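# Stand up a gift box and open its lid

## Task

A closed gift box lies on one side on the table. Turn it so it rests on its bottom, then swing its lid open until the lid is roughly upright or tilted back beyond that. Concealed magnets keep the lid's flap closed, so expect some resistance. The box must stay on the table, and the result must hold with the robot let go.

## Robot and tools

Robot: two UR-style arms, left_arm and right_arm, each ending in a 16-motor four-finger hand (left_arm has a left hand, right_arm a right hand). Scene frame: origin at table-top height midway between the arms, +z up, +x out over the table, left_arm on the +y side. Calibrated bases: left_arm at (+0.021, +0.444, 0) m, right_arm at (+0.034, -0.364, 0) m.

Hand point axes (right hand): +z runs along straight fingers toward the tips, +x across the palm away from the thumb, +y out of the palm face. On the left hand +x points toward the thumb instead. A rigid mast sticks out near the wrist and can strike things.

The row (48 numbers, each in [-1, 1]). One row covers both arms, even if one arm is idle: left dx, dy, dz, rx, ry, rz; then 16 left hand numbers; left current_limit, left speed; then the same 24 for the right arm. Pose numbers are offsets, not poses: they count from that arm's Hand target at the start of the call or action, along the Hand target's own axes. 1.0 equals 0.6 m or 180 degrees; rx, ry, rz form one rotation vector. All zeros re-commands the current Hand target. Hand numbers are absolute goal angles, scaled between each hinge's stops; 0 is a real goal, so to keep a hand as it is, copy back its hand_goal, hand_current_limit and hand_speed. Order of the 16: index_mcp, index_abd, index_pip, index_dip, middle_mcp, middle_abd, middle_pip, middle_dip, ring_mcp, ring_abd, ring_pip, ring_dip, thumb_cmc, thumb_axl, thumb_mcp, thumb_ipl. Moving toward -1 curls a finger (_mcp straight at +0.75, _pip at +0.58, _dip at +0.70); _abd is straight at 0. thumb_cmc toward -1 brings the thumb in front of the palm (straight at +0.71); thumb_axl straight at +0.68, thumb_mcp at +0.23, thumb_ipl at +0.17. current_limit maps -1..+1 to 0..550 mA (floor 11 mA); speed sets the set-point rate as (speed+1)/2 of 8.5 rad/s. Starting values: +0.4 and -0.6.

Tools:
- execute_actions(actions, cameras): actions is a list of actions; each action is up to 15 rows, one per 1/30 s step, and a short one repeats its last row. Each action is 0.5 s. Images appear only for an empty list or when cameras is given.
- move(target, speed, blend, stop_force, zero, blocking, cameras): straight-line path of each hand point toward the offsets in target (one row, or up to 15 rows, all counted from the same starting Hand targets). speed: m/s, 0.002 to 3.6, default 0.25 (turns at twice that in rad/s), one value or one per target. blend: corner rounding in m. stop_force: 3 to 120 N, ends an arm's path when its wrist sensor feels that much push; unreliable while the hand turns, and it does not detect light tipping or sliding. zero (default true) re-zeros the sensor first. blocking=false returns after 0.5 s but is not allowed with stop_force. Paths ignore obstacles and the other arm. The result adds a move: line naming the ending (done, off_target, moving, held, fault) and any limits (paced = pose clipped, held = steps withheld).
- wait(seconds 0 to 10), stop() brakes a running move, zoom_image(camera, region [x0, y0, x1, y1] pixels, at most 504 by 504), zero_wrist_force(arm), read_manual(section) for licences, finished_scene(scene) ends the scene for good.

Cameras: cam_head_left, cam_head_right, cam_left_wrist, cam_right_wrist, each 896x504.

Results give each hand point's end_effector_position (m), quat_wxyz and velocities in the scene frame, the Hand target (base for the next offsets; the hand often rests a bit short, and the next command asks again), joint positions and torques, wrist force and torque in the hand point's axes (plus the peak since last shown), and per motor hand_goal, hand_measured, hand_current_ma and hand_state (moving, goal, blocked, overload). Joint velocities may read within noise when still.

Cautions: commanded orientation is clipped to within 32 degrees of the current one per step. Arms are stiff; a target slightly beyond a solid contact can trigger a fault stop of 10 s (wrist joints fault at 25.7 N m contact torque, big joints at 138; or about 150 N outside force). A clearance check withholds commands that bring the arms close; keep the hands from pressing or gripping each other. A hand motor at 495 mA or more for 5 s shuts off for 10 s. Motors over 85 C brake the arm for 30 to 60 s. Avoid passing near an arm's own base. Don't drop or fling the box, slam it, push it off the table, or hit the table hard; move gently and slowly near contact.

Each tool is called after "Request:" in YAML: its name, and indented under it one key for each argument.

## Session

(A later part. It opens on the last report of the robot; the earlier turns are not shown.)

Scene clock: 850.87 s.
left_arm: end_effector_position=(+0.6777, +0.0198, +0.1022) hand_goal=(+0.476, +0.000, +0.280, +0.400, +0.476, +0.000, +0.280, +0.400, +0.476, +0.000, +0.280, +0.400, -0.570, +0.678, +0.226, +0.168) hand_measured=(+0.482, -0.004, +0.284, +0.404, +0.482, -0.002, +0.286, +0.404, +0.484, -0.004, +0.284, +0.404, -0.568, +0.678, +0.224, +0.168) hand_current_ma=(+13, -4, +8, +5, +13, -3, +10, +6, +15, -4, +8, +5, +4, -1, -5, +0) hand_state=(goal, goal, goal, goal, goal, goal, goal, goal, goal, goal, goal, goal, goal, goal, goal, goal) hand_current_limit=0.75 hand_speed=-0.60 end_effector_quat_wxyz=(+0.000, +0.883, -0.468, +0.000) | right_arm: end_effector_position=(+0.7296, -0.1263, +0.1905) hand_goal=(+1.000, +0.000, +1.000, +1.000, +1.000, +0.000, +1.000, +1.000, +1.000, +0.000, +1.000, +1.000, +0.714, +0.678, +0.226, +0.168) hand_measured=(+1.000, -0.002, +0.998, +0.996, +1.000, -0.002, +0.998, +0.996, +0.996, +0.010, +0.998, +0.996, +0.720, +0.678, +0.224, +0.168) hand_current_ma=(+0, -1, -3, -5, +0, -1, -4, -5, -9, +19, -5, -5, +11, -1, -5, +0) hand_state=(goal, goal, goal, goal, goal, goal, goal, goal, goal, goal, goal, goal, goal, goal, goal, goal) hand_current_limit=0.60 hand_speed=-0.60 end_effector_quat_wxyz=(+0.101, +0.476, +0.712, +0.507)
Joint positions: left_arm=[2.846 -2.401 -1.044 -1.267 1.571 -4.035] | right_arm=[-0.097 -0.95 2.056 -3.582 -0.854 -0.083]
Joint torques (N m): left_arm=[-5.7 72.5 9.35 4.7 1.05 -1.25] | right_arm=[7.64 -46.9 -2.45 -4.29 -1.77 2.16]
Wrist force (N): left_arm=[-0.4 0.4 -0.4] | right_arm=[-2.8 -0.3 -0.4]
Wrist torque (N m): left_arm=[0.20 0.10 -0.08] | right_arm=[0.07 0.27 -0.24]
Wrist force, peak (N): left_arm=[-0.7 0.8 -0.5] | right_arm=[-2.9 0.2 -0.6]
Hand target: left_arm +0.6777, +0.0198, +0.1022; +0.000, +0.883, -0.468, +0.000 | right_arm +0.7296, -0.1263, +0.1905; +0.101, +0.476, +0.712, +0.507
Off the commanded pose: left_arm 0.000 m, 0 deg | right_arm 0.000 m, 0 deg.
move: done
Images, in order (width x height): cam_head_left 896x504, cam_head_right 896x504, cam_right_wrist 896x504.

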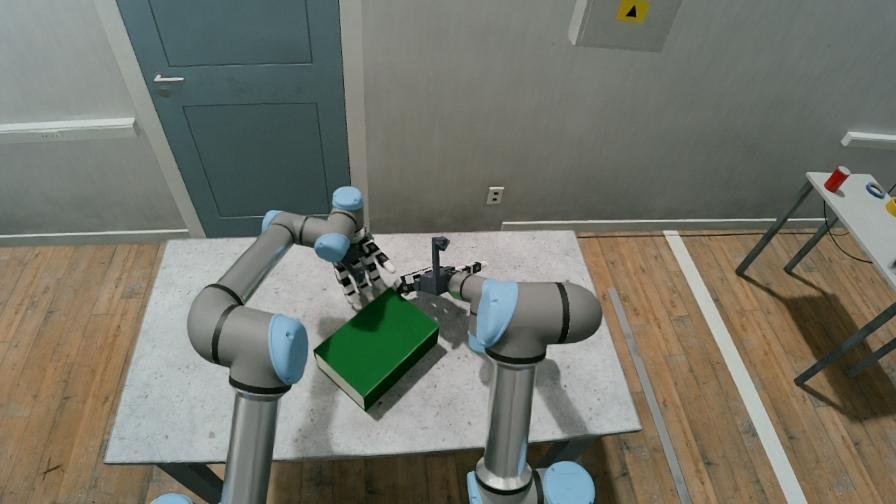

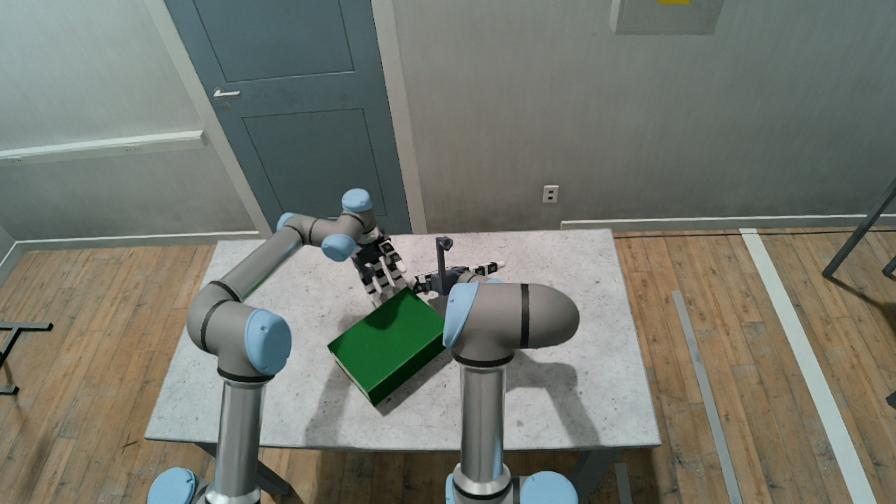

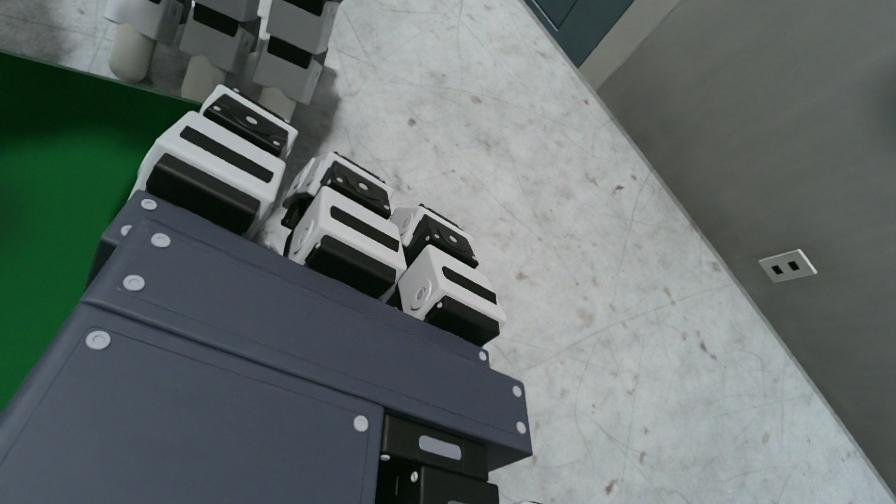

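Request:
move:
  target:
    - [0.001,0.008,0,0,0,-0.067,0.475,0,0.28,0.4,0.475,0,0.28,0.4,0.475,0,0.28,0.4,-0.57,0.678,0.226,0.168,0.75,-0.6,0.0091,0.0182,0.0382,0.0227,0.0543,-0.0313,1,0,1,1,1,0,1,1,1,0,1,1,0.714,0.678,0.226,0.168,0.6,-0.6]
  speed: 0.05
  cameras: ["cam_head_left","cam_right_wrist","cam_left_wrist"]

Request:
zoom_image:
  camera: "cam_head_left"
  region: [300, 240, 460, 420]

Request:
zoom_image:
  camera: "cam_right_wrist"
  region: [0, 0, 400, 250]

Scene clock: 907.63 s.
left_arm: end_effector_position=(+0.6741, +0.0166, +0.1022) hand_goal=(+0.476, +0.000, +0.280, +0.400, +0.476, +0.000, +0.280, +0.400, +0.476, +0.000, +0.280, +0.400, -0.570, +0.678, +0.226, +0.168) hand_measured=(+0.482, -0.004, +0.284, +0.404, +0.482, -0.002, +0.286, +0.404, +0.484, -0.004, +0.284, +0.404, -0.568, +0.678, +0.224, +0.168) hand_current_ma=(+13, -4, +8, +5, +13, -3, +10, +6, +15, -4, +8, +5, +4, -1, -5, +0) hand_state=(goal, goal, goal, goal, goal, goal, goal, goal, goal, goal, goal, goal, goal, goal, goal, goal) hand_current_limit=0.75 hand_speed=-0.60 end_effector_quat_wxyz=(+0.000, +0.928, -0.373, +0.000) | right_arm: end_effector_position=(+0.7473, -0.1074, +0.1906) hand_goal=(+1.000, +0.000, +1.000, +1.000, +1.000, +0.000, +1.000, +1.000, +1.000, +0.000, +1.000, +1.000, +0.714, +0.678, +0.226, +0.168) hand_measured=(+1.000, -0.002, +0.998, +0.996, +1.000, -0.002, +0.998, +0.996, +1.000, +0.006, +0.998, +0.998, +0.720, +0.678, +0.224, +0.168) hand_current_ma=(+0, -1, -3, -5, +0, -1, -4, -5, +0, +9, -4, -5, +11, -1, -5, +0) hand_state=(goal, goal, goal, goal, goal, goal, goal, goal, goal, goal, goal, goal, goal, goal, goal, goal) hand_current_limit=0.60 hand_speed=-0.60 end_effector_quat_wxyz=(+0.047, +0.399, +0.758, +0.514)
Joint positions: left_arm=[2.848 -2.35 -1.137 -1.225 1.571 -4.243] | right_arm=[-0.132 -0.936 1.96 -3.325 -0.676 -0.325]
Joint torques (N m): left_arm=[2.37 69.62 9.43 4.9 -1.27 -0.98] | right_arm=[-6.71 -34.13 -25.64 -0.95 3.79 -1.77]
Wrist force (N): left_arm=[-0.5 0.2 -0.7] | right_arm=[-2.1 -0.6 -0.9]
Wrist torque (N m): left_arm=[0.22 0.10 -0.06] | right_arm=[0.21 0.30 0.03]
Wrist force, peak (N): left_arm=[-0.7 0.5 -0.7] | right_arm=[-3.2 0.3 -0.5]
Hand target: left_arm +0.6741, +0.0166, +0.1022; +0.000, +0.928, -0.373, +0.000 | right_arm +0.7473, -0.1074, +0.1906; +0.047, +0.399, +0.758, +0.514
Off the commanded pose: left_arm 0.000 m, 0 deg | right_arm 0.000 m, 0 deg.
move: done
Images, in order (width x height): cam_head_left 896x504, cam_left_wrist 896x504, cam_right_wrist 896x504.

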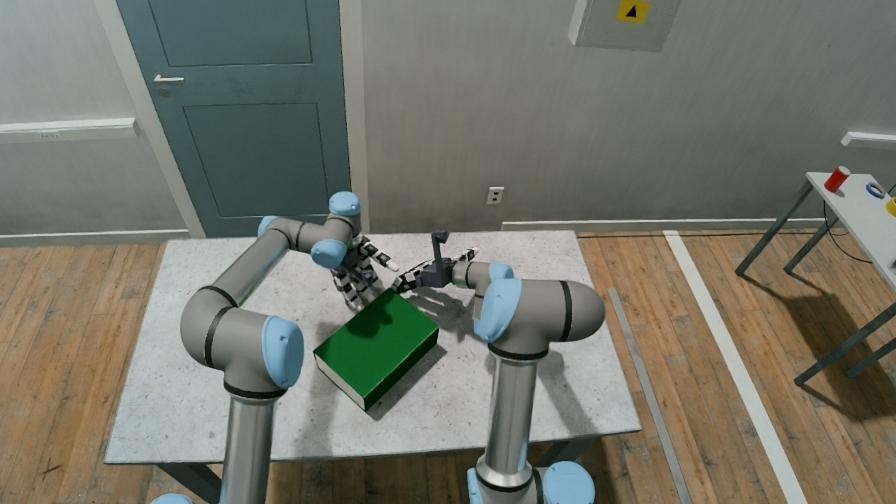

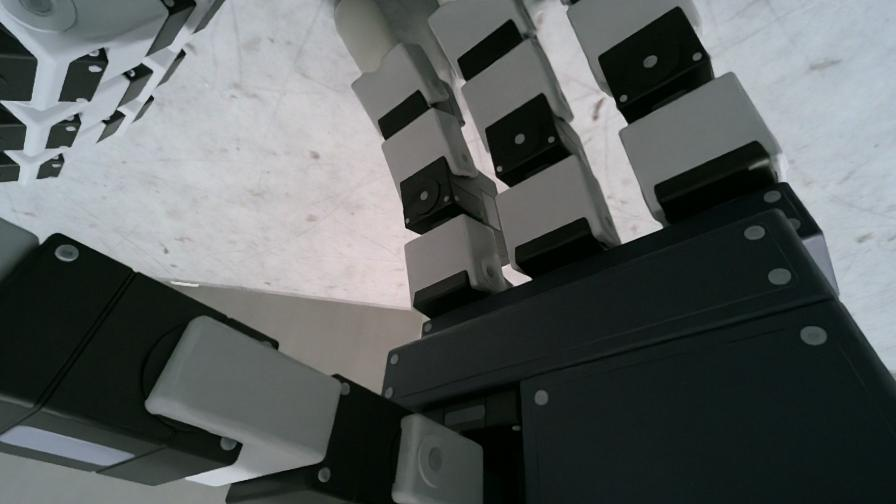

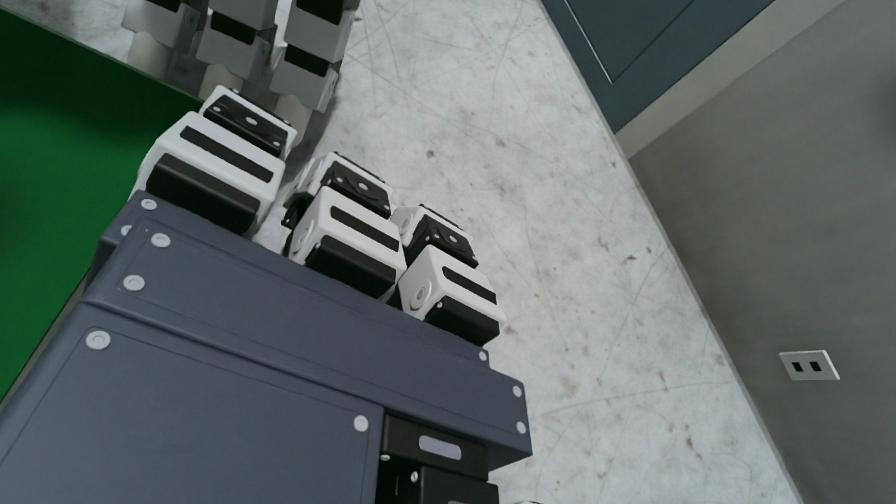

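Scaled by 2.800 from the camera's 896x504 image, which has a finer 1280x720 frame.

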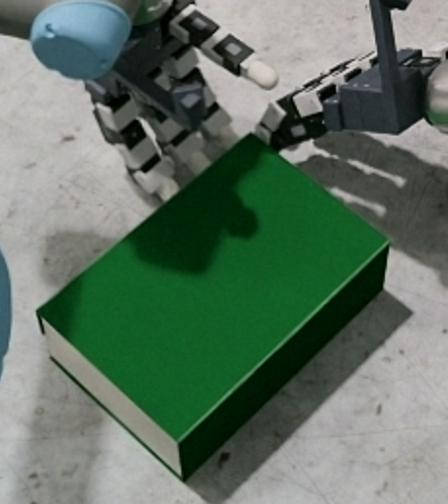

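Scaled by 1.260 from the camera's 896x504 image, which has a finer 1280x720 frame.

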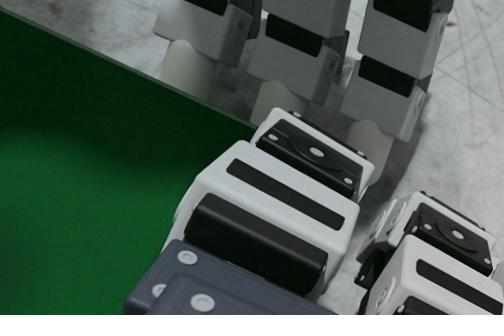

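Request:
move:
  target:
    - [0,0,0,0,0,0,0.475,0,0.28,0.4,0.475,0,0.28,0.4,0.475,0,0.28,0.4,-0.57,0.678,0.226,0.168,0.75,-0.6,0.0094,0.0345,0.067,0,0,0,1,0,1,1,1,0,1,1,1,0,1,1,0.714,0.678,0.226,0.168,0.75,-0.6]
  speed: 0.008
  stop_force: 8
  cameras: ["cam_head_left","cam_right_wrist","cam_left_wrist"]

Request:
zoom_image:
  camera: "cam_head_left"
  region: [320, 240, 460, 360]

Request:
zoom_image:
  camera: "cam_right_wrist"
  region: [0, 0, 400, 250]

Scene clock: 926.60 s.
left_arm: end_effector_position=(+0.6741, +0.0166, +0.1022) hand_goal=(+0.476, +0.000, +0.280, +0.400, +0.476, +0.000, +0.280, +0.400, +0.476, +0.000, +0.280, +0.400, -0.570, +0.678, +0.226, +0.168) hand_measured=(+0.482, -0.004, +0.284, +0.404, +0.482, -0.002, +0.286, +0.404, +0.484, -0.004, +0.284, +0.404, -0.568, +0.678, +0.224, +0.168) hand_current_ma=(+13, -4, +8, +5, +13, -3, +10, +6, +15, -4, +8, +5, +4, -1, -5, +0) hand_state=(goal, goal, goal, goal, goal, goal, goal, goal, goal, goal, goal, goal, goal, goal, goal, goal) hand_current_limit=0.75 hand_speed=-0.60 end_effector_quat_wxyz=(+0.000, +0.928, -0.373, +0.000) | right_arm: end_effector_position=(+0.7744, -0.0707, +0.1907) hand_goal=(+1.000, +0.000, +1.000, +1.000, +1.000, +0.000, +1.000, +1.000, +1.000, +0.000, +1.000, +1.000, +0.714, +0.678, +0.226, +0.168) hand_measured=(+1.000, -0.002, +0.998, +0.996, +1.000, -0.002, +0.998, +0.996, +1.000, +0.006, +1.000, +1.000, +0.720, +0.678, +0.224, +0.168) hand_current_ma=(+0, -1, -3, -5, +0, -1, -4, -5, +0, +8, +0, +0, +11, -1, -5, +0) hand_state=(goal, goal, goal, goal, goal, goal, goal, goal, goal, goal, goal, goal, goal, goal, goal, goal) hand_current_limit=0.75 hand_speed=-0.60 end_effector_quat_wxyz=(+0.047, +0.399, +0.758, +0.514)
Joint positions: left_arm=[2.848 -2.35 -1.138 -1.225 1.571 -4.243] | right_arm=[-0.062 -0.875 1.844 -3.329 -0.724 -0.247]
Joint torques (N m): left_arm=[-5.91 68.86 9.6 4.83 0.84 -1.15] | right_arm=[7.36 -29.64 -26.92 -1.01 -1.79 2.08]
Wrist force (N): left_arm=[-0.2 0.2 -0.9] | right_arm=[-1.9 -0.4 -0.4]
Wrist torque (N m): left_arm=[0.25 0.05 -0.03] | right_arm=[0.16 0.35 -0.15]
Wrist force, peak (N): left_arm=[-0.7 0.3 -1.0] | right_arm=[-2.5 -0.9 -1.1]
Hand target: left_arm +0.6741, +0.0166, +0.1022; +0.000, +0.928, -0.373, +0.000 | right_arm +0.7744, -0.0707, +0.1907; +0.047, +0.399, +0.758, +0.514
Off the commanded pose: left_arm 0.000 m, 0 deg | right_arm 0.000 m, 0 deg.
move: done
Images, in order (width x height): cam_head_left 896x504, cam_left_wrist 896x504, cam_right_wrist 896x504.

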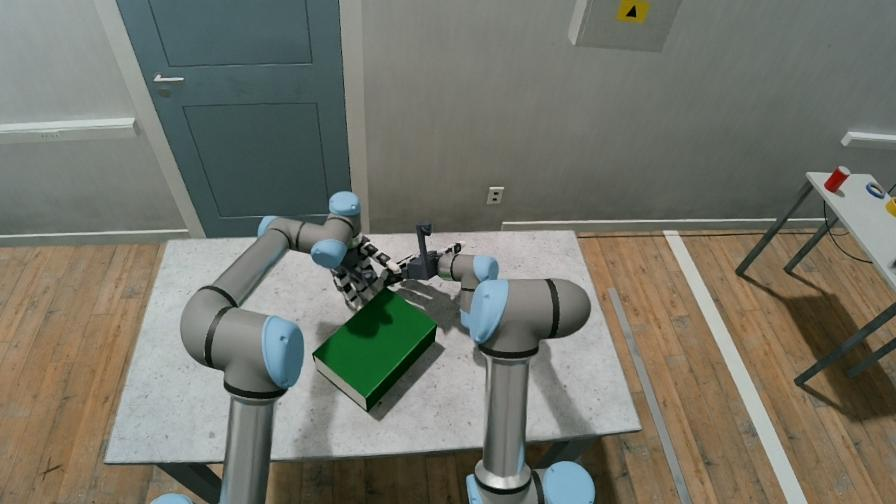

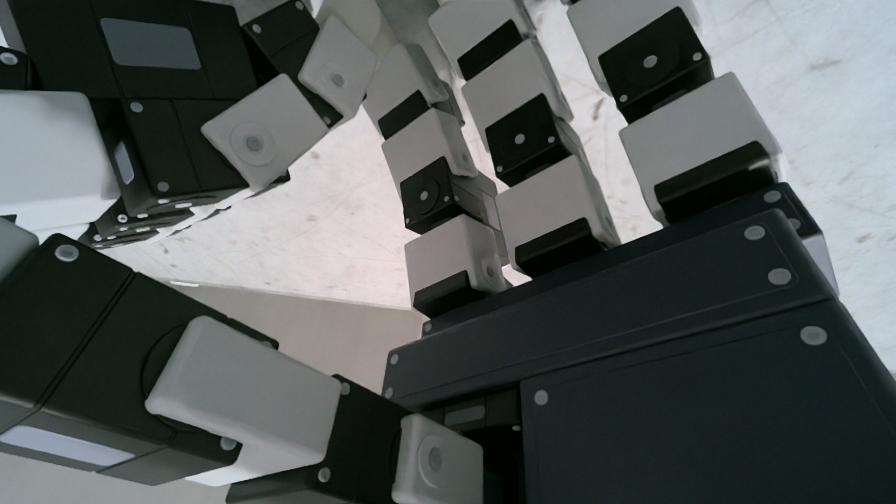

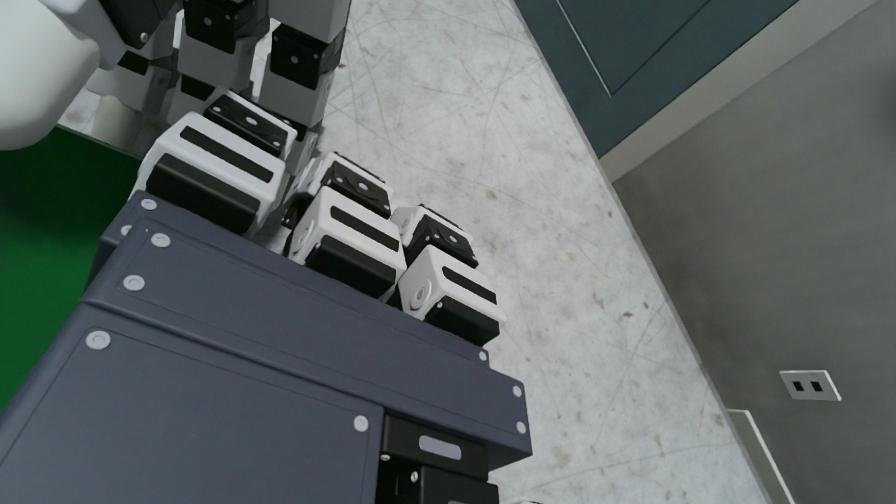

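Scaled by 3.600 from the camera's 896x504 image, which has a finer 1280x720 frame.

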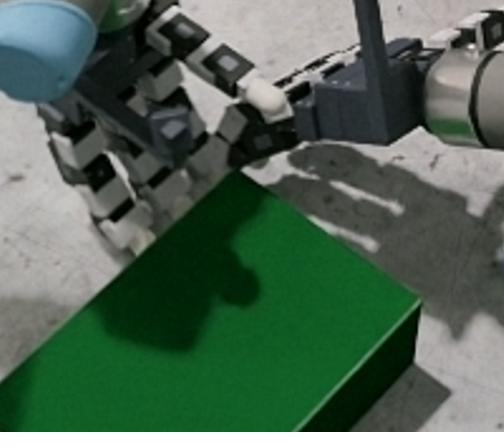

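Scaled by 1.260 from the camera's 896x504 image, which has a finer 1280x720 frame.

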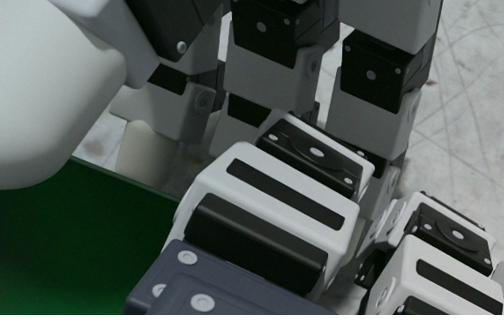

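Request:
move:
  target:
    - [0,0,0,0,0,0,0.475,0,0.28,0.4,0.475,0,0.28,0.4,0.475,0,0.28,0.4,-0.95,0.678,0.226,0.168,0.75,-0.6,-0.0353,-0.03,-0.0846,0,0,0,1,0,1,1,1,0,1,1,1,0,1,1,0.714,0.678,0.226,0.168,0.75,-0.6]
    - [0,0,0,0,0,0,0.475,0,0.28,0.4,0.475,0,0.28,0.4,0.475,0,0.28,0.4,-0.95,0.678,0.226,0.168,0.75,-0.6,-0.0353,-0.0717,-0.1568,0,0,0,1,0,1,1,1,0,1,1,1,0,1,1,0.714,0.678,0.226,0.168,0.75,-0.6]
  speed: 0.04

Request:
move:
  target:
    - [0,0,0,0,0,0,0.475,0,0.28,0.4,0.475,0,0.28,0.4,0.475,0,0.28,0.4,-0.95,0.678,0.226,0.168,0.75,-0.6,0.0392,-0.0123,0.0071,0,0,0,1,0,1,1,1,0,1,1,1,0,1,1,0.714,0.678,0.226,0.168,0.75,-0.6]
  speed: 0.015
  stop_force: 3
  cameras: ["cam_head_left","cam_head_right","cam_right_wrist"]

Request:
zoom_image:
  camera: "cam_head_left"
  region: [320, 240, 460, 360]

Request:
zoom_image:
  camera: "cam_head_right"
  region: [340, 240, 480, 360]

Scene clock: 966.40 s.
left_arm: end_effector_position=(+0.6741, +0.0166, +0.1022) hand_goal=(+0.476, +0.000, +0.280, +0.400, +0.476, +0.000, +0.280, +0.400, +0.476, +0.000, +0.280, +0.400, -0.950, +0.678, +0.226, +0.168) hand_measured=(+0.482, -0.004, +0.284, +0.404, +0.482, -0.002, +0.286, +0.404, +0.484, -0.004, +0.284, +0.404, -0.948, +0.678, +0.224, +0.168) hand_current_ma=(+13, -4, +8, +5, +13, -3, +10, +6, +15, -4, +8, +5, +4, -1, -5, +0) hand_state=(goal, goal, goal, goal, goal, goal, goal, goal, goal, goal, goal, goal, goal, goal, goal, goal) hand_current_limit=0.75 hand_speed=-0.60 end_effector_quat_wxyz=(+0.000, +0.928, -0.373, +0.000) | right_arm: end_effector_position=(+0.7196, -0.1608, +0.1923) hand_goal=(+1.000, +0.000, +1.000, +1.000, +1.000, +0.000, +1.000, +1.000, +1.000, +0.000, +1.000, +1.000, +0.714, +0.678, +0.226, +0.168) hand_measured=(+1.000, -0.002, +0.998, +0.996, +1.000, -0.002, +0.998, +0.996, +1.000, +0.006, +1.000, +1.000, +0.720, +0.678, +0.224, +0.168) hand_current_ma=(+0, -1, -3, -5, +0, -1, -4, -5, +0, +8, +0, +0, +11, -1, -5, +0) hand_state=(goal, goal, goal, goal, goal, goal, goal, goal, goal, goal, goal, goal, goal, goal, goal, goal) hand_current_limit=0.75 hand_speed=-0.60 end_effector_quat_wxyz=(+0.047, +0.399, +0.758, +0.514)
Joint positions: left_arm=[2.848 -2.35 -1.138 -1.225 1.571 -4.243] | right_arm=[-0.242 -1.015 2.081 -3.25 -0.607 -0.47]
Joint torques (N m): left_arm=[-5.04 70.25 10.11 3.42 0.88 -1.12] | right_arm=[-6.63 -45.8 -3.33 -1.09 4.08 -1.84]
Wrist force (N): left_arm=[-0.6 0.2 -0.9] | right_arm=[-2.0 0.0 -0.9]
Wrist torque (N m): left_arm=[0.23 0.12 -0.06] | right_arm=[0.30 0.37 0.02]
Wrist force, peak (N): left_arm=[-0.6 0.2 -1.0] | right_arm=[-2.3 -0.2 -1.0]
Hand target: left_arm +0.6741, +0.0166, +0.1022; +0.000, +0.928, -0.373, +0.000 | right_arm +0.7195, -0.1609, +0.1923; +0.047, +0.399, +0.758, +0.514
Off the commanded pose: left_arm 0.000 m, 0 deg | right_arm 0.000 m, 0 deg.
move: done

Scene clock: 969.07 s.
left_arm: end_effector_position=(+0.6741, +0.0166, +0.1022) hand_goal=(+0.476, +0.000, +0.280, +0.400, +0.476, +0.000, +0.280, +0.400, +0.476, +0.000, +0.280, +0.400, -0.950, +0.678, +0.226, +0.168) hand_measured=(+0.482, -0.004, +0.284, +0.404, +0.482, -0.002, +0.286, +0.404, +0.484, -0.004, +0.284, +0.404, -0.948, +0.678, +0.224, +0.168) hand_current_ma=(+13, -4, +8, +5, +13, -3, +10, +6, +15, -4, +8, +5, +4, -1, -5, +0) hand_state=(goal, goal, goal, goal, goal, goal, goal, goal, goal, goal, goal, goal, goal, goal, goal, goal) hand_current_limit=0.75 hand_speed=-0.60 end_effector_quat_wxyz=(+0.000, +0.928, -0.373, +0.000) | right_arm: end_effector_position=(+0.7015, -0.1435, +0.1922) hand_goal=(+1.000, +0.000, +1.000, +1.000, +1.000, +0.000, +1.000, +1.000, +1.000, +0.000, +1.000, +1.000, +0.714, +0.678, +0.226, +0.168) hand_measured=(+1.000, -0.002, +0.998, +0.996, +1.000, -0.002, +0.998, +0.996, +0.998, +0.010, +1.000, +1.000, +0.720, +0.678, +0.224, +0.168) hand_current_ma=(+0, -1, -3, -5, +0, -1, -4, -5, -2, +20, +0, +0, +11, -1, -5, +0) hand_state=(goal, goal, goal, goal, goal, goal, goal, goal, goal, goal, goal, goal, goal, goal, goal, goal) hand_current_limit=0.75 hand_speed=-0.60 end_effector_quat_wxyz=(+0.047, +0.399, +0.758, +0.514)
Joint positions: left_arm=[2.848 -2.35 -1.138 -1.225 1.571 -4.243] | right_arm=[-0.214 -1.028 2.124 -3.312 -0.624 -0.43]
Joint torques (N m): left_arm=[-5.75 69.95 9.97 2.44 0.74 -1.17] | right_arm=[7.72 -43.69 -2.52 -4.06 -1.49 2.12]
Wrist force (N): left_arm=[-0.5 0.2 -0.9] | right_arm=[-2.7 1.0 -1.6]
Wrist torque (N m): left_arm=[0.23 0.11 -0.06] | right_arm=[0.28 0.30 -0.22]
Wrist force, peak (N): left_arm=[-0.5 0.2 -1.1] | right_arm=[-2.9 1.5 -2.1]
Hand target: left_arm +0.6741, +0.0166, +0.1022; +0.000, +0.928, -0.373, +0.000 | right_arm +0.7015, -0.1435, +0.1922; +0.047, +0.399, +0.758, +0.514
Off the commanded pose: left_arm 0.000 m, 0 deg | right_arm 0.000 m, 0 deg.
move: done
Images, in order (width x height): cam_head_left 896x504, cam_head_right 896x504, cam_right_wrist 896x504.

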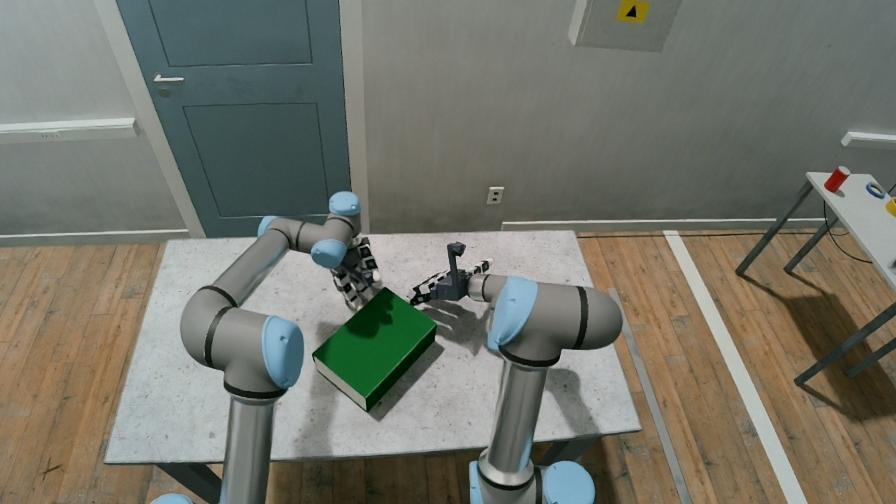

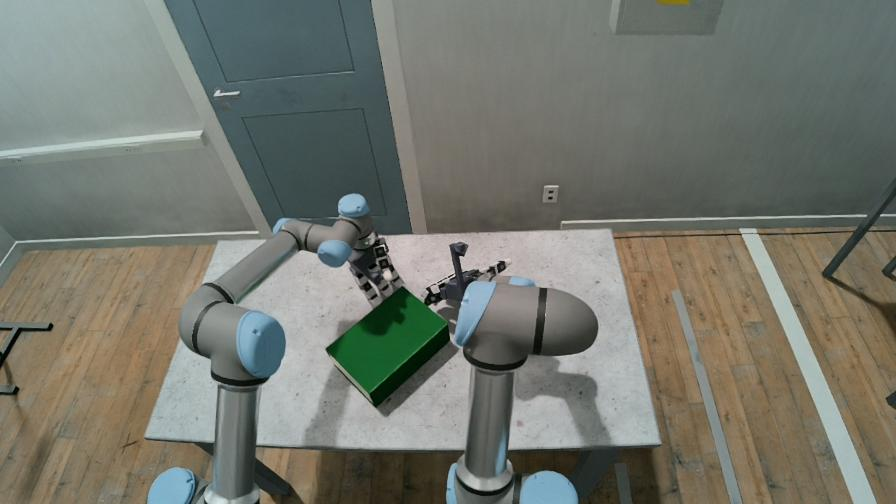

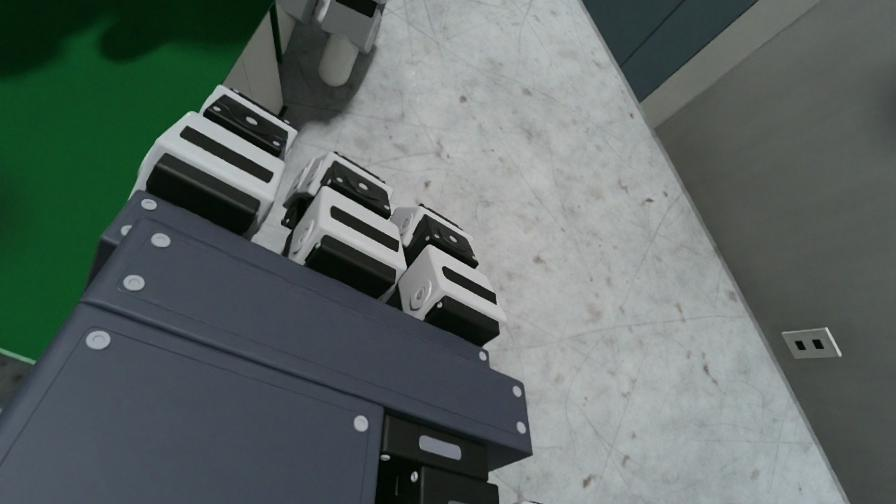

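Scaled by 3.600 from the camera's 896x504 image, which has a finer 1280x720 frame.

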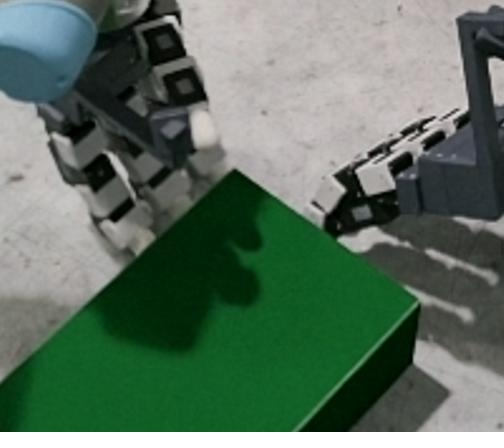

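Scaled by 3.600 from the camera's 896x504 image, which has a finer 1280x720 frame.

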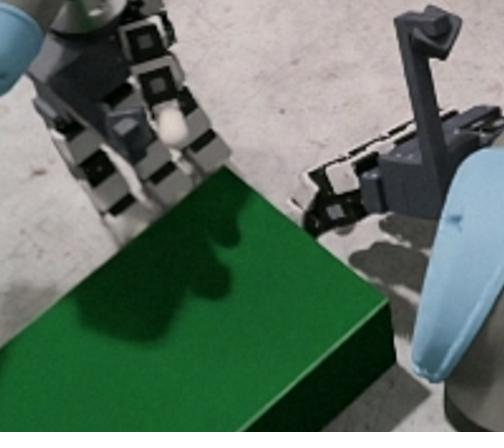

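Request:
zoom_image:
  camera: "cam_right_wrist"
  region: [120, 0, 400, 200]

Scaled by 1.800 from the camera's 896x504 image, which has a finer 1280x720 frame.

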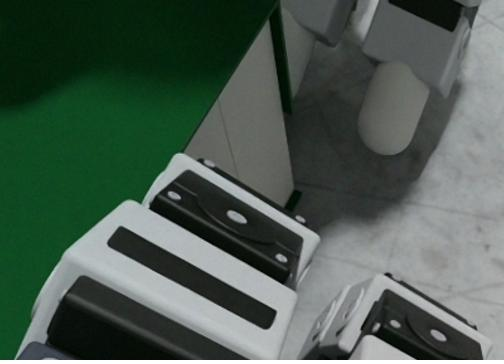

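Request:
move:
  target:
    - [0,0,0,0,0,0,0.475,0,0.28,0.4,0.475,0,0.28,0.4,0.475,0,0.28,0.4,-0.95,0.678,0.226,0.168,0.75,-0.6,0.0125,0.0544,0.106,0,0,0,1,0,1,1,1,0,1,1,1,0,1,1,0.714,0.678,0.226,0.168,0.75,-0.6]
  speed: 0.01
  stop_force: 6
  cameras: ["cam_head_left","cam_right_wrist"]

Request:
zoom_image:
  camera: "cam_right_wrist"
  region: [120, 0, 400, 200]

Request:
zoom_image:
  camera: "cam_head_left"
  region: [320, 240, 460, 360]

Scene clock: 989.80 s.
left_arm: end_effector_position=(+0.6741, +0.0166, +0.1022) hand_goal=(+0.476, +0.000, +0.280, +0.400, +0.476, +0.000, +0.280, +0.400, +0.476, +0.000, +0.280, +0.400, -0.950, +0.678, +0.226, +0.168) hand_measured=(+0.482, -0.004, +0.284, +0.404, +0.482, -0.002, +0.286, +0.404, +0.484, -0.004, +0.284, +0.404, -0.948, +0.678, +0.224, +0.168) hand_current_ma=(+13, -4, +8, +5, +13, -3, +10, +6, +15, -4, +8, +5, +4, -1, -5, +0) hand_state=(goal, goal, goal, goal, goal, goal, goal, goal, goal, goal, goal, goal, goal, goal, goal, goal) hand_current_limit=0.75 hand_speed=-0.60 end_effector_quat_wxyz=(+0.000, +0.928, -0.373, +0.000) | right_arm: end_effector_position=(+0.7452, -0.0864, +0.1917) hand_goal=(+1.000, +0.000, +1.000, +1.000, +1.000, +0.000, +1.000, +1.000, +1.000, +0.000, +1.000, +1.000, +0.714, +0.678, +0.226, +0.168) hand_measured=(+1.000, -0.002, +0.998, +0.996, +1.000, -0.002, +0.998, +0.996, +1.000, +0.012, +1.000, +1.000, +0.720, +0.678, +0.224, +0.168) hand_current_ma=(+0, -1, -3, -5, +0, -1, -4, -5, +0, +23, +0, +0, +11, -1, -5, +0) hand_state=(goal, goal, goal, goal, goal, goal, goal, goal, goal, goal, goal, goal, goal, goal, goal, goal) hand_current_limit=0.75 hand_speed=-0.60 end_effector_quat_wxyz=(+0.047, +0.399, +0.758, +0.514)
Joint positions: left_arm=[2.848 -2.35 -1.138 -1.225 1.571 -4.243] | right_arm=[-0.092 -0.927 1.948 -3.356 -0.703 -0.28]
Joint torques (N m): left_arm=[-4.48 67.08 10 0.58 0.07 -1.01] | right_arm=[8.06 -26.65 -25.76 -4.37 -1.61 2.15]
Wrist force (N): left_arm=[-0.4 0.3 -0.9] | right_arm=[-2.2 -0.8 -1.1]
Wrist torque (N m): left_arm=[0.24 0.10 -0.05] | right_arm=[0.26 0.30 -0.23]
Wrist force, peak (N): left_arm=[-0.8 0.1 -1.2] | right_arm=[-3.1 1.1 -1.7]
Hand target: left_arm +0.6741, +0.0166, +0.1022; +0.000, +0.928, -0.373, +0.000 | right_arm +0.7452, -0.0864, +0.1917; +0.047, +0.399, +0.758, +0.514
Off the commanded pose: left_arm 0.000 m, 0 deg | right_arm 0.000 m, 0 deg.
move: done
Images, in order (width x height): cam_head_left 896x504, cam_right_wrist 896x504.

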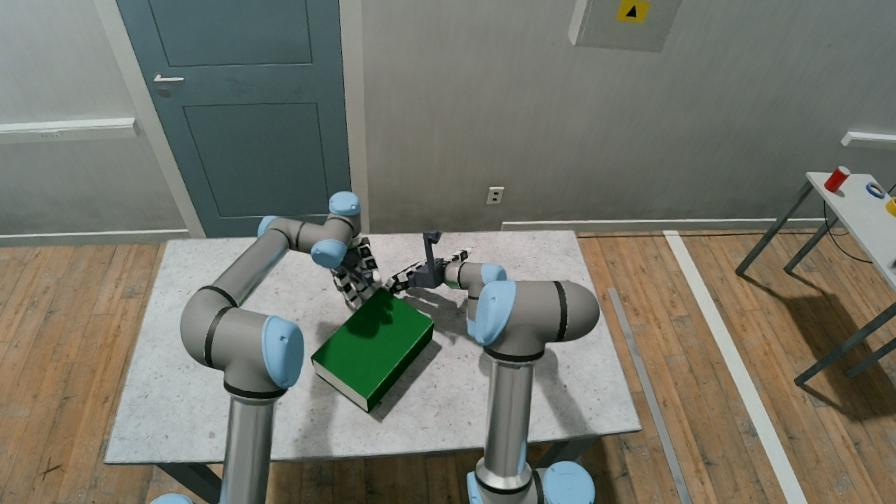

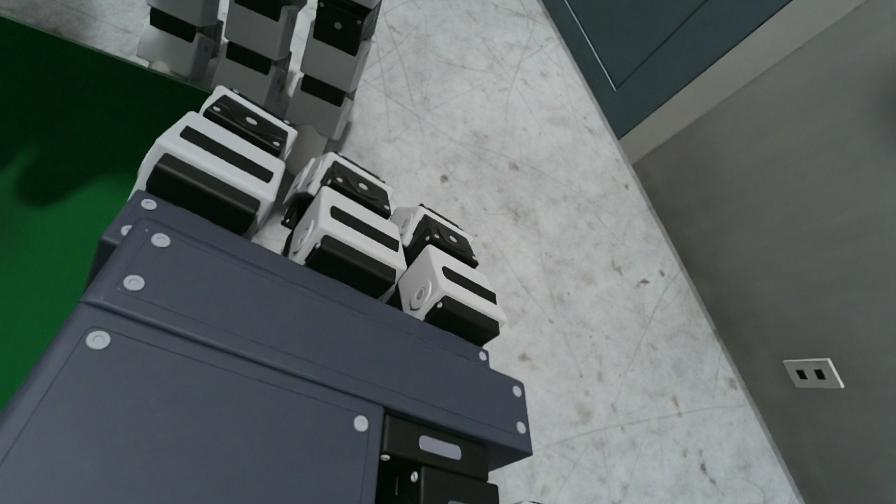

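Scaled by 1.800 from the camera's 896x504 image, which has a finer 1280x720 frame.

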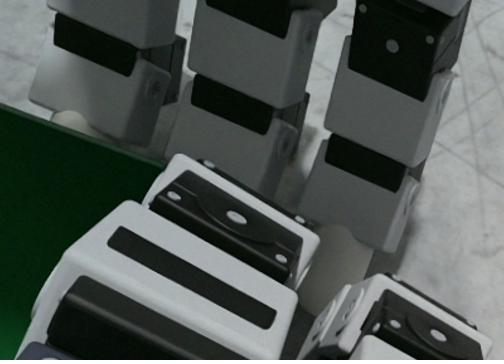

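Scaled by 3.600 from the camera's 896x504 image, which has a finer 1280x720 frame.

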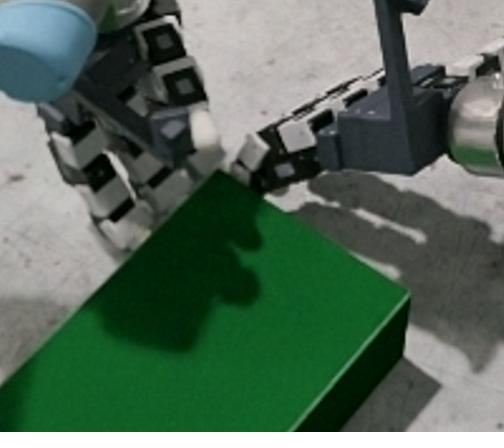

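Request:
execute_actions:
  actions: []
  cameras: ["cam_head_left","cam_right_wrist"]

Request:
zoom_image:
  camera: "cam_head_left"
  region: [300, 200, 520, 380]

Scene clock: 1027.97 s.
left_arm: end_effector_position=(+0.6741, +0.0166, +0.1022) hand_goal=(+0.476, +0.000, +0.280, +0.400, +0.476, +0.000, +0.280, +0.400, +0.476, +0.000, +0.280, +0.400, -0.950, +0.678, +0.226, +0.168) hand_measured=(+0.482, -0.004, +0.284, +0.404, +0.482, -0.002, +0.286, +0.404, +0.484, -0.004, +0.284, +0.404, -0.948, +0.678, +0.224, +0.168) hand_current_ma=(+13, -4, +8, +5, +13, -3, +10, +6, +15, -4, +8, +5, +4, -1, -5, +0) hand_state=(goal, goal, goal, goal, goal, goal, goal, goal, goal, goal, goal, goal, goal, goal, goal, goal) hand_current_limit=0.75 hand_speed=-0.60 end_effector_quat_wxyz=(+0.000, +0.928, -0.373, +0.000) | right_arm: end_effector_position=(+0.7452, -0.0864, +0.1917) hand_goal=(+1.000, +0.000, +1.000, +1.000, +1.000, +0.000, +1.000, +1.000, +1.000, +0.000, +1.000, +1.000, +0.714, +0.678, +0.226, +0.168) hand_measured=(+1.000, -0.002, +0.998, +0.996, +1.000, -0.002, +0.998, +0.996, +1.000, +0.012, +1.000, +1.000, +0.720, +0.678, +0.224, +0.168) hand_current_ma=(+0, -1, -3, -5, +0, -1, -4, -5, +0, +23, +0, +0, +11, -1, -5, +0) hand_state=(goal, goal, goal, goal, goal, goal, goal, goal, goal, goal, goal, goal, goal, goal, goal, goal) hand_current_limit=0.75 hand_speed=-0.60 end_effector_quat_wxyz=(+0.047, +0.399, +0.758, +0.514)
Joint positions: left_arm=[2.848 -2.35 -1.138 -1.225 1.571 -4.243] | right_arm=[-0.092 -0.927 1.948 -3.356 -0.703 -0.28]
Joint velocities: within noise
Joint torques (N m): left_arm=[-4.14 67.08 9.72 0.65 0.04 -1.09] | right_arm=[7.39 -26.78 -26.17 -4.28 -1.59 2.08]
Motor temperatures (°C): left_arm=[24 32 25 30 34 28] | right_arm=[25 29 24 26 31 30]
Wrist force (N): left_arm=[-0.5 0.1 -0.8] | right_arm=[-2.1 -0.6 -0.9]
Wrist torque (N m): left_arm=[0.22 0.12 -0.05] | right_arm=[0.25 0.28 -0.22]
Wrist force, peak (N): left_arm=[-0.6 0.5 -1.1] | right_arm=[-2.4 -0.7 -1.2]
Hand target: left_arm +0.6741, +0.0166, +0.1022; +0.000, +0.928, -0.373, +0.000 | right_arm +0.7452, -0.0864, +0.1917; +0.047, +0.399, +0.758, +0.514
Off the commanded pose: left_arm 0.000 m, 0 deg | right_arm 0.000 m, 0 deg.
Images, in order (width x height): cam_head_left 896x504, cam_right_wrist 896x504.

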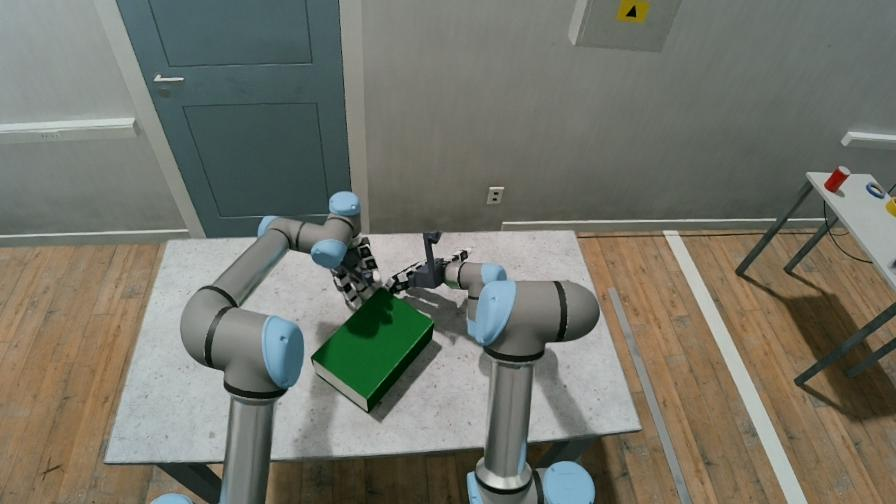

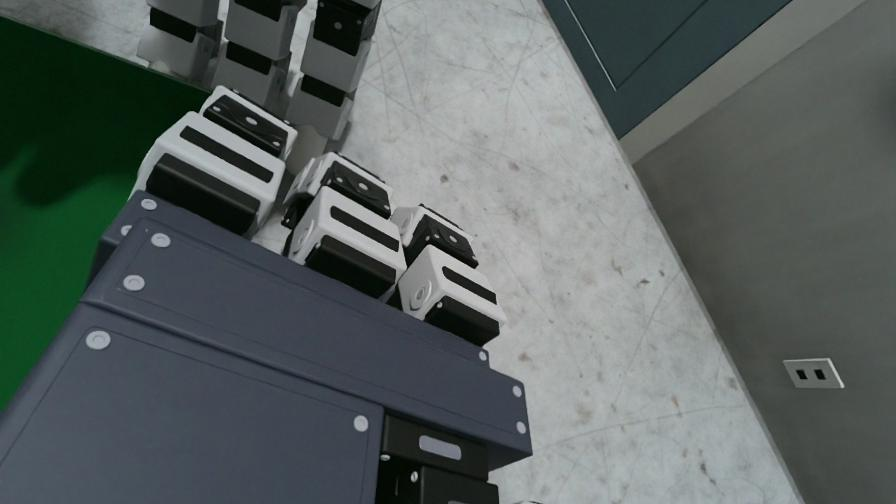

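Scaled by 2.291 from the camera's 896x504 image, which has a finer 1280x720 frame.

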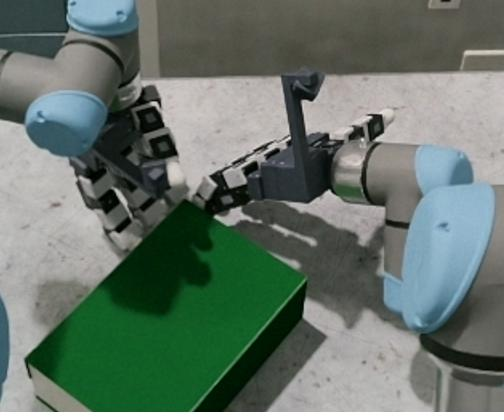

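Request:
move:
  target: [0,0,0,0,0,0,0.475,0,0.28,0.4,0.475,0,0.28,0.4,0.475,0,0.28,0.4,-0.95,0.678,0.226,0.168,0.75,-0.6,0.0078,0.022,0.0447,0,0,0,1,0,1,1,1,0,1,1,1,0,1,1,0.714,0.678,0.226,0.168,0.75,-0.6]
  speed: 0.01
  stop_force: 8
  cameras: ["cam_head_left","cam_right_wrist"]

Request:
zoom_image:
  camera: "cam_head_left"
  region: [320, 240, 460, 360]

Request:
zoom_image:
  camera: "cam_right_wrist"
  region: [80, 0, 400, 220]

Scene clock: 1043.27 s.
left_arm: end_effector_position=(+0.6741, +0.0166, +0.1022) hand_goal=(+0.476, +0.000, +0.280, +0.400, +0.476, +0.000, +0.280, +0.400, +0.476, +0.000, +0.280, +0.400, -0.950, +0.678, +0.226, +0.168) hand_measured=(+0.482, -0.004, +0.284, +0.404, +0.482, -0.002, +0.286, +0.404, +0.484, -0.004, +0.284, +0.404, -0.948, +0.678, +0.224, +0.168) hand_current_ma=(+13, -4, +8, +5, +13, -3, +10, +6, +15, -4, +8, +5, +4, -1, -5, +0) hand_state=(goal, goal, goal, goal, goal, goal, goal, goal, goal, goal, goal, goal, goal, goal, goal, goal) hand_current_limit=0.75 hand_speed=-0.60 end_effector_quat_wxyz=(+0.000, +0.928, -0.373, +0.000) | right_arm: end_effector_position=(+0.7623, -0.0615, +0.1916) hand_goal=(+1.000, +0.000, +1.000, +1.000, +1.000, +0.000, +1.000, +1.000, +1.000, +0.000, +1.000, +1.000, +0.714, +0.678, +0.226, +0.168) hand_measured=(+1.000, -0.002, +0.998, +0.996, +1.000, -0.002, +0.998, +0.996, +1.000, +0.008, +1.000, +1.000, +0.720, +0.678, +0.224, +0.168) hand_current_ma=(+0, -1, -3, -5, +0, -1, -4, -5, +0, +13, +0, +0, +11, -1, -5, +0) hand_state=(goal, goal, goal, goal, goal, goal, goal, goal, goal, goal, goal, goal, goal, goal, goal, goal) hand_current_limit=0.75 hand_speed=-0.60 end_effector_quat_wxyz=(+0.047, +0.399, +0.758, +0.514)
Joint positions: left_arm=[2.848 -2.35 -1.138 -1.225 1.571 -4.243] | right_arm=[-0.046 -0.887 1.872 -3.357 -0.736 -0.23]
Joint torques (N m): left_arm=[-4.06 67.15 9.82 0.65 -0.34 -0.86] | right_arm=[8.26 -29.11 -26.77 -0.89 -1.67 2.18]
Wrist force (N): left_arm=[-0.6 -0.2 -1.0] | right_arm=[-2.7 -0.6 -1.2]
Wrist torque (N m): left_arm=[0.24 0.07 -0.02] | right_arm=[0.26 0.35 -0.31]
Wrist force, peak (N): left_arm=[-0.8 -0.3 -1.1] | right_arm=[-2.9 -0.5 -1.2]
Hand target: left_arm +0.6741, +0.0166, +0.1022; +0.000, +0.928, -0.373, +0.000 | right_arm +0.7623, -0.0615, +0.1916; +0.047, +0.399, +0.758, +0.514
Off the commanded pose: left_arm 0.000 m, 0 deg | right_arm 0.000 m, 0 deg.
move: done
Images, in order (width x height): cam_head_left 896x504, cam_right_wrist 896x504.

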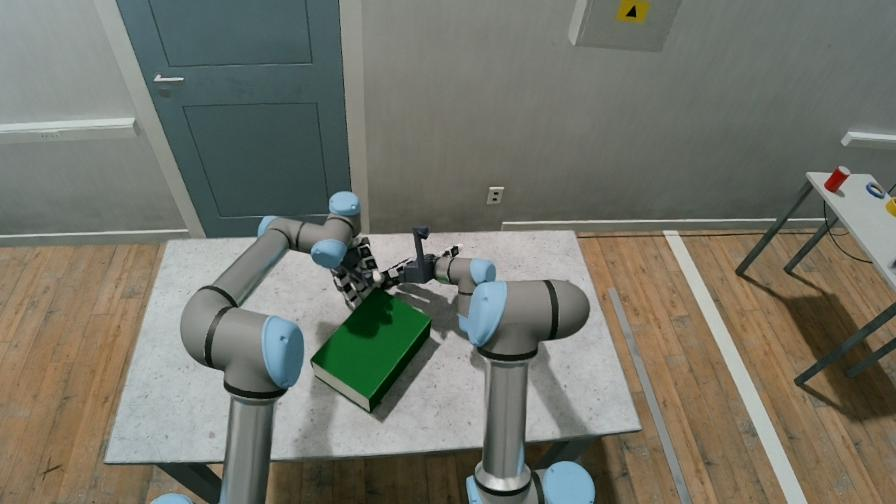

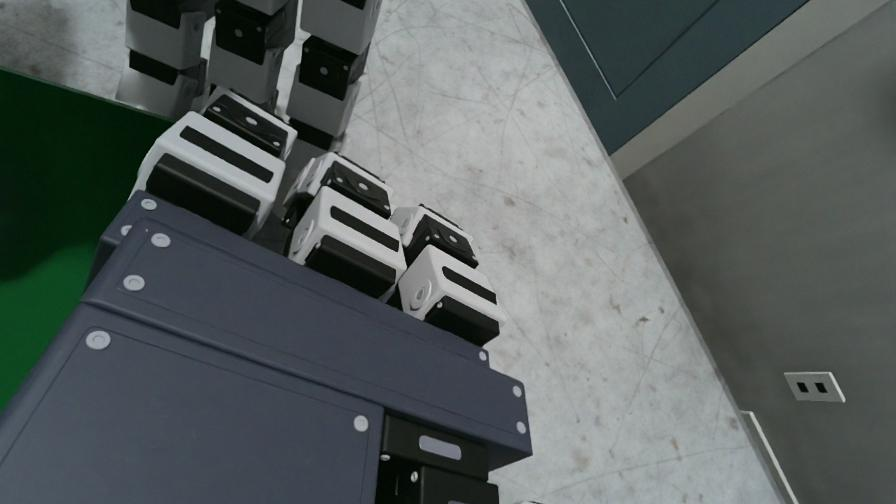

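Scaled by 3.600 from the camera's 896x504 image, which has a finer 1280x720 frame.

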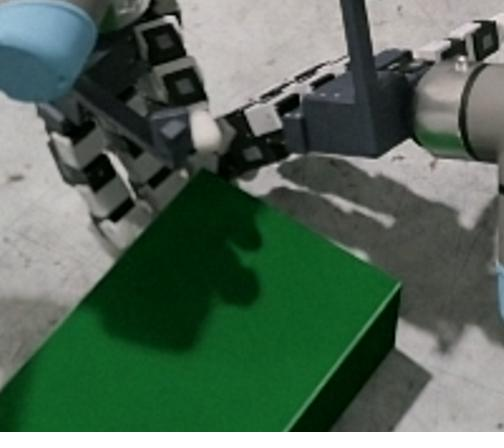

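Scaled by 1.575 from the camera's 896x504 image, which has a finer 1280x720 frame.

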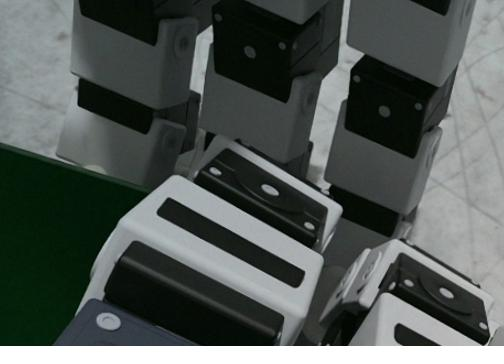

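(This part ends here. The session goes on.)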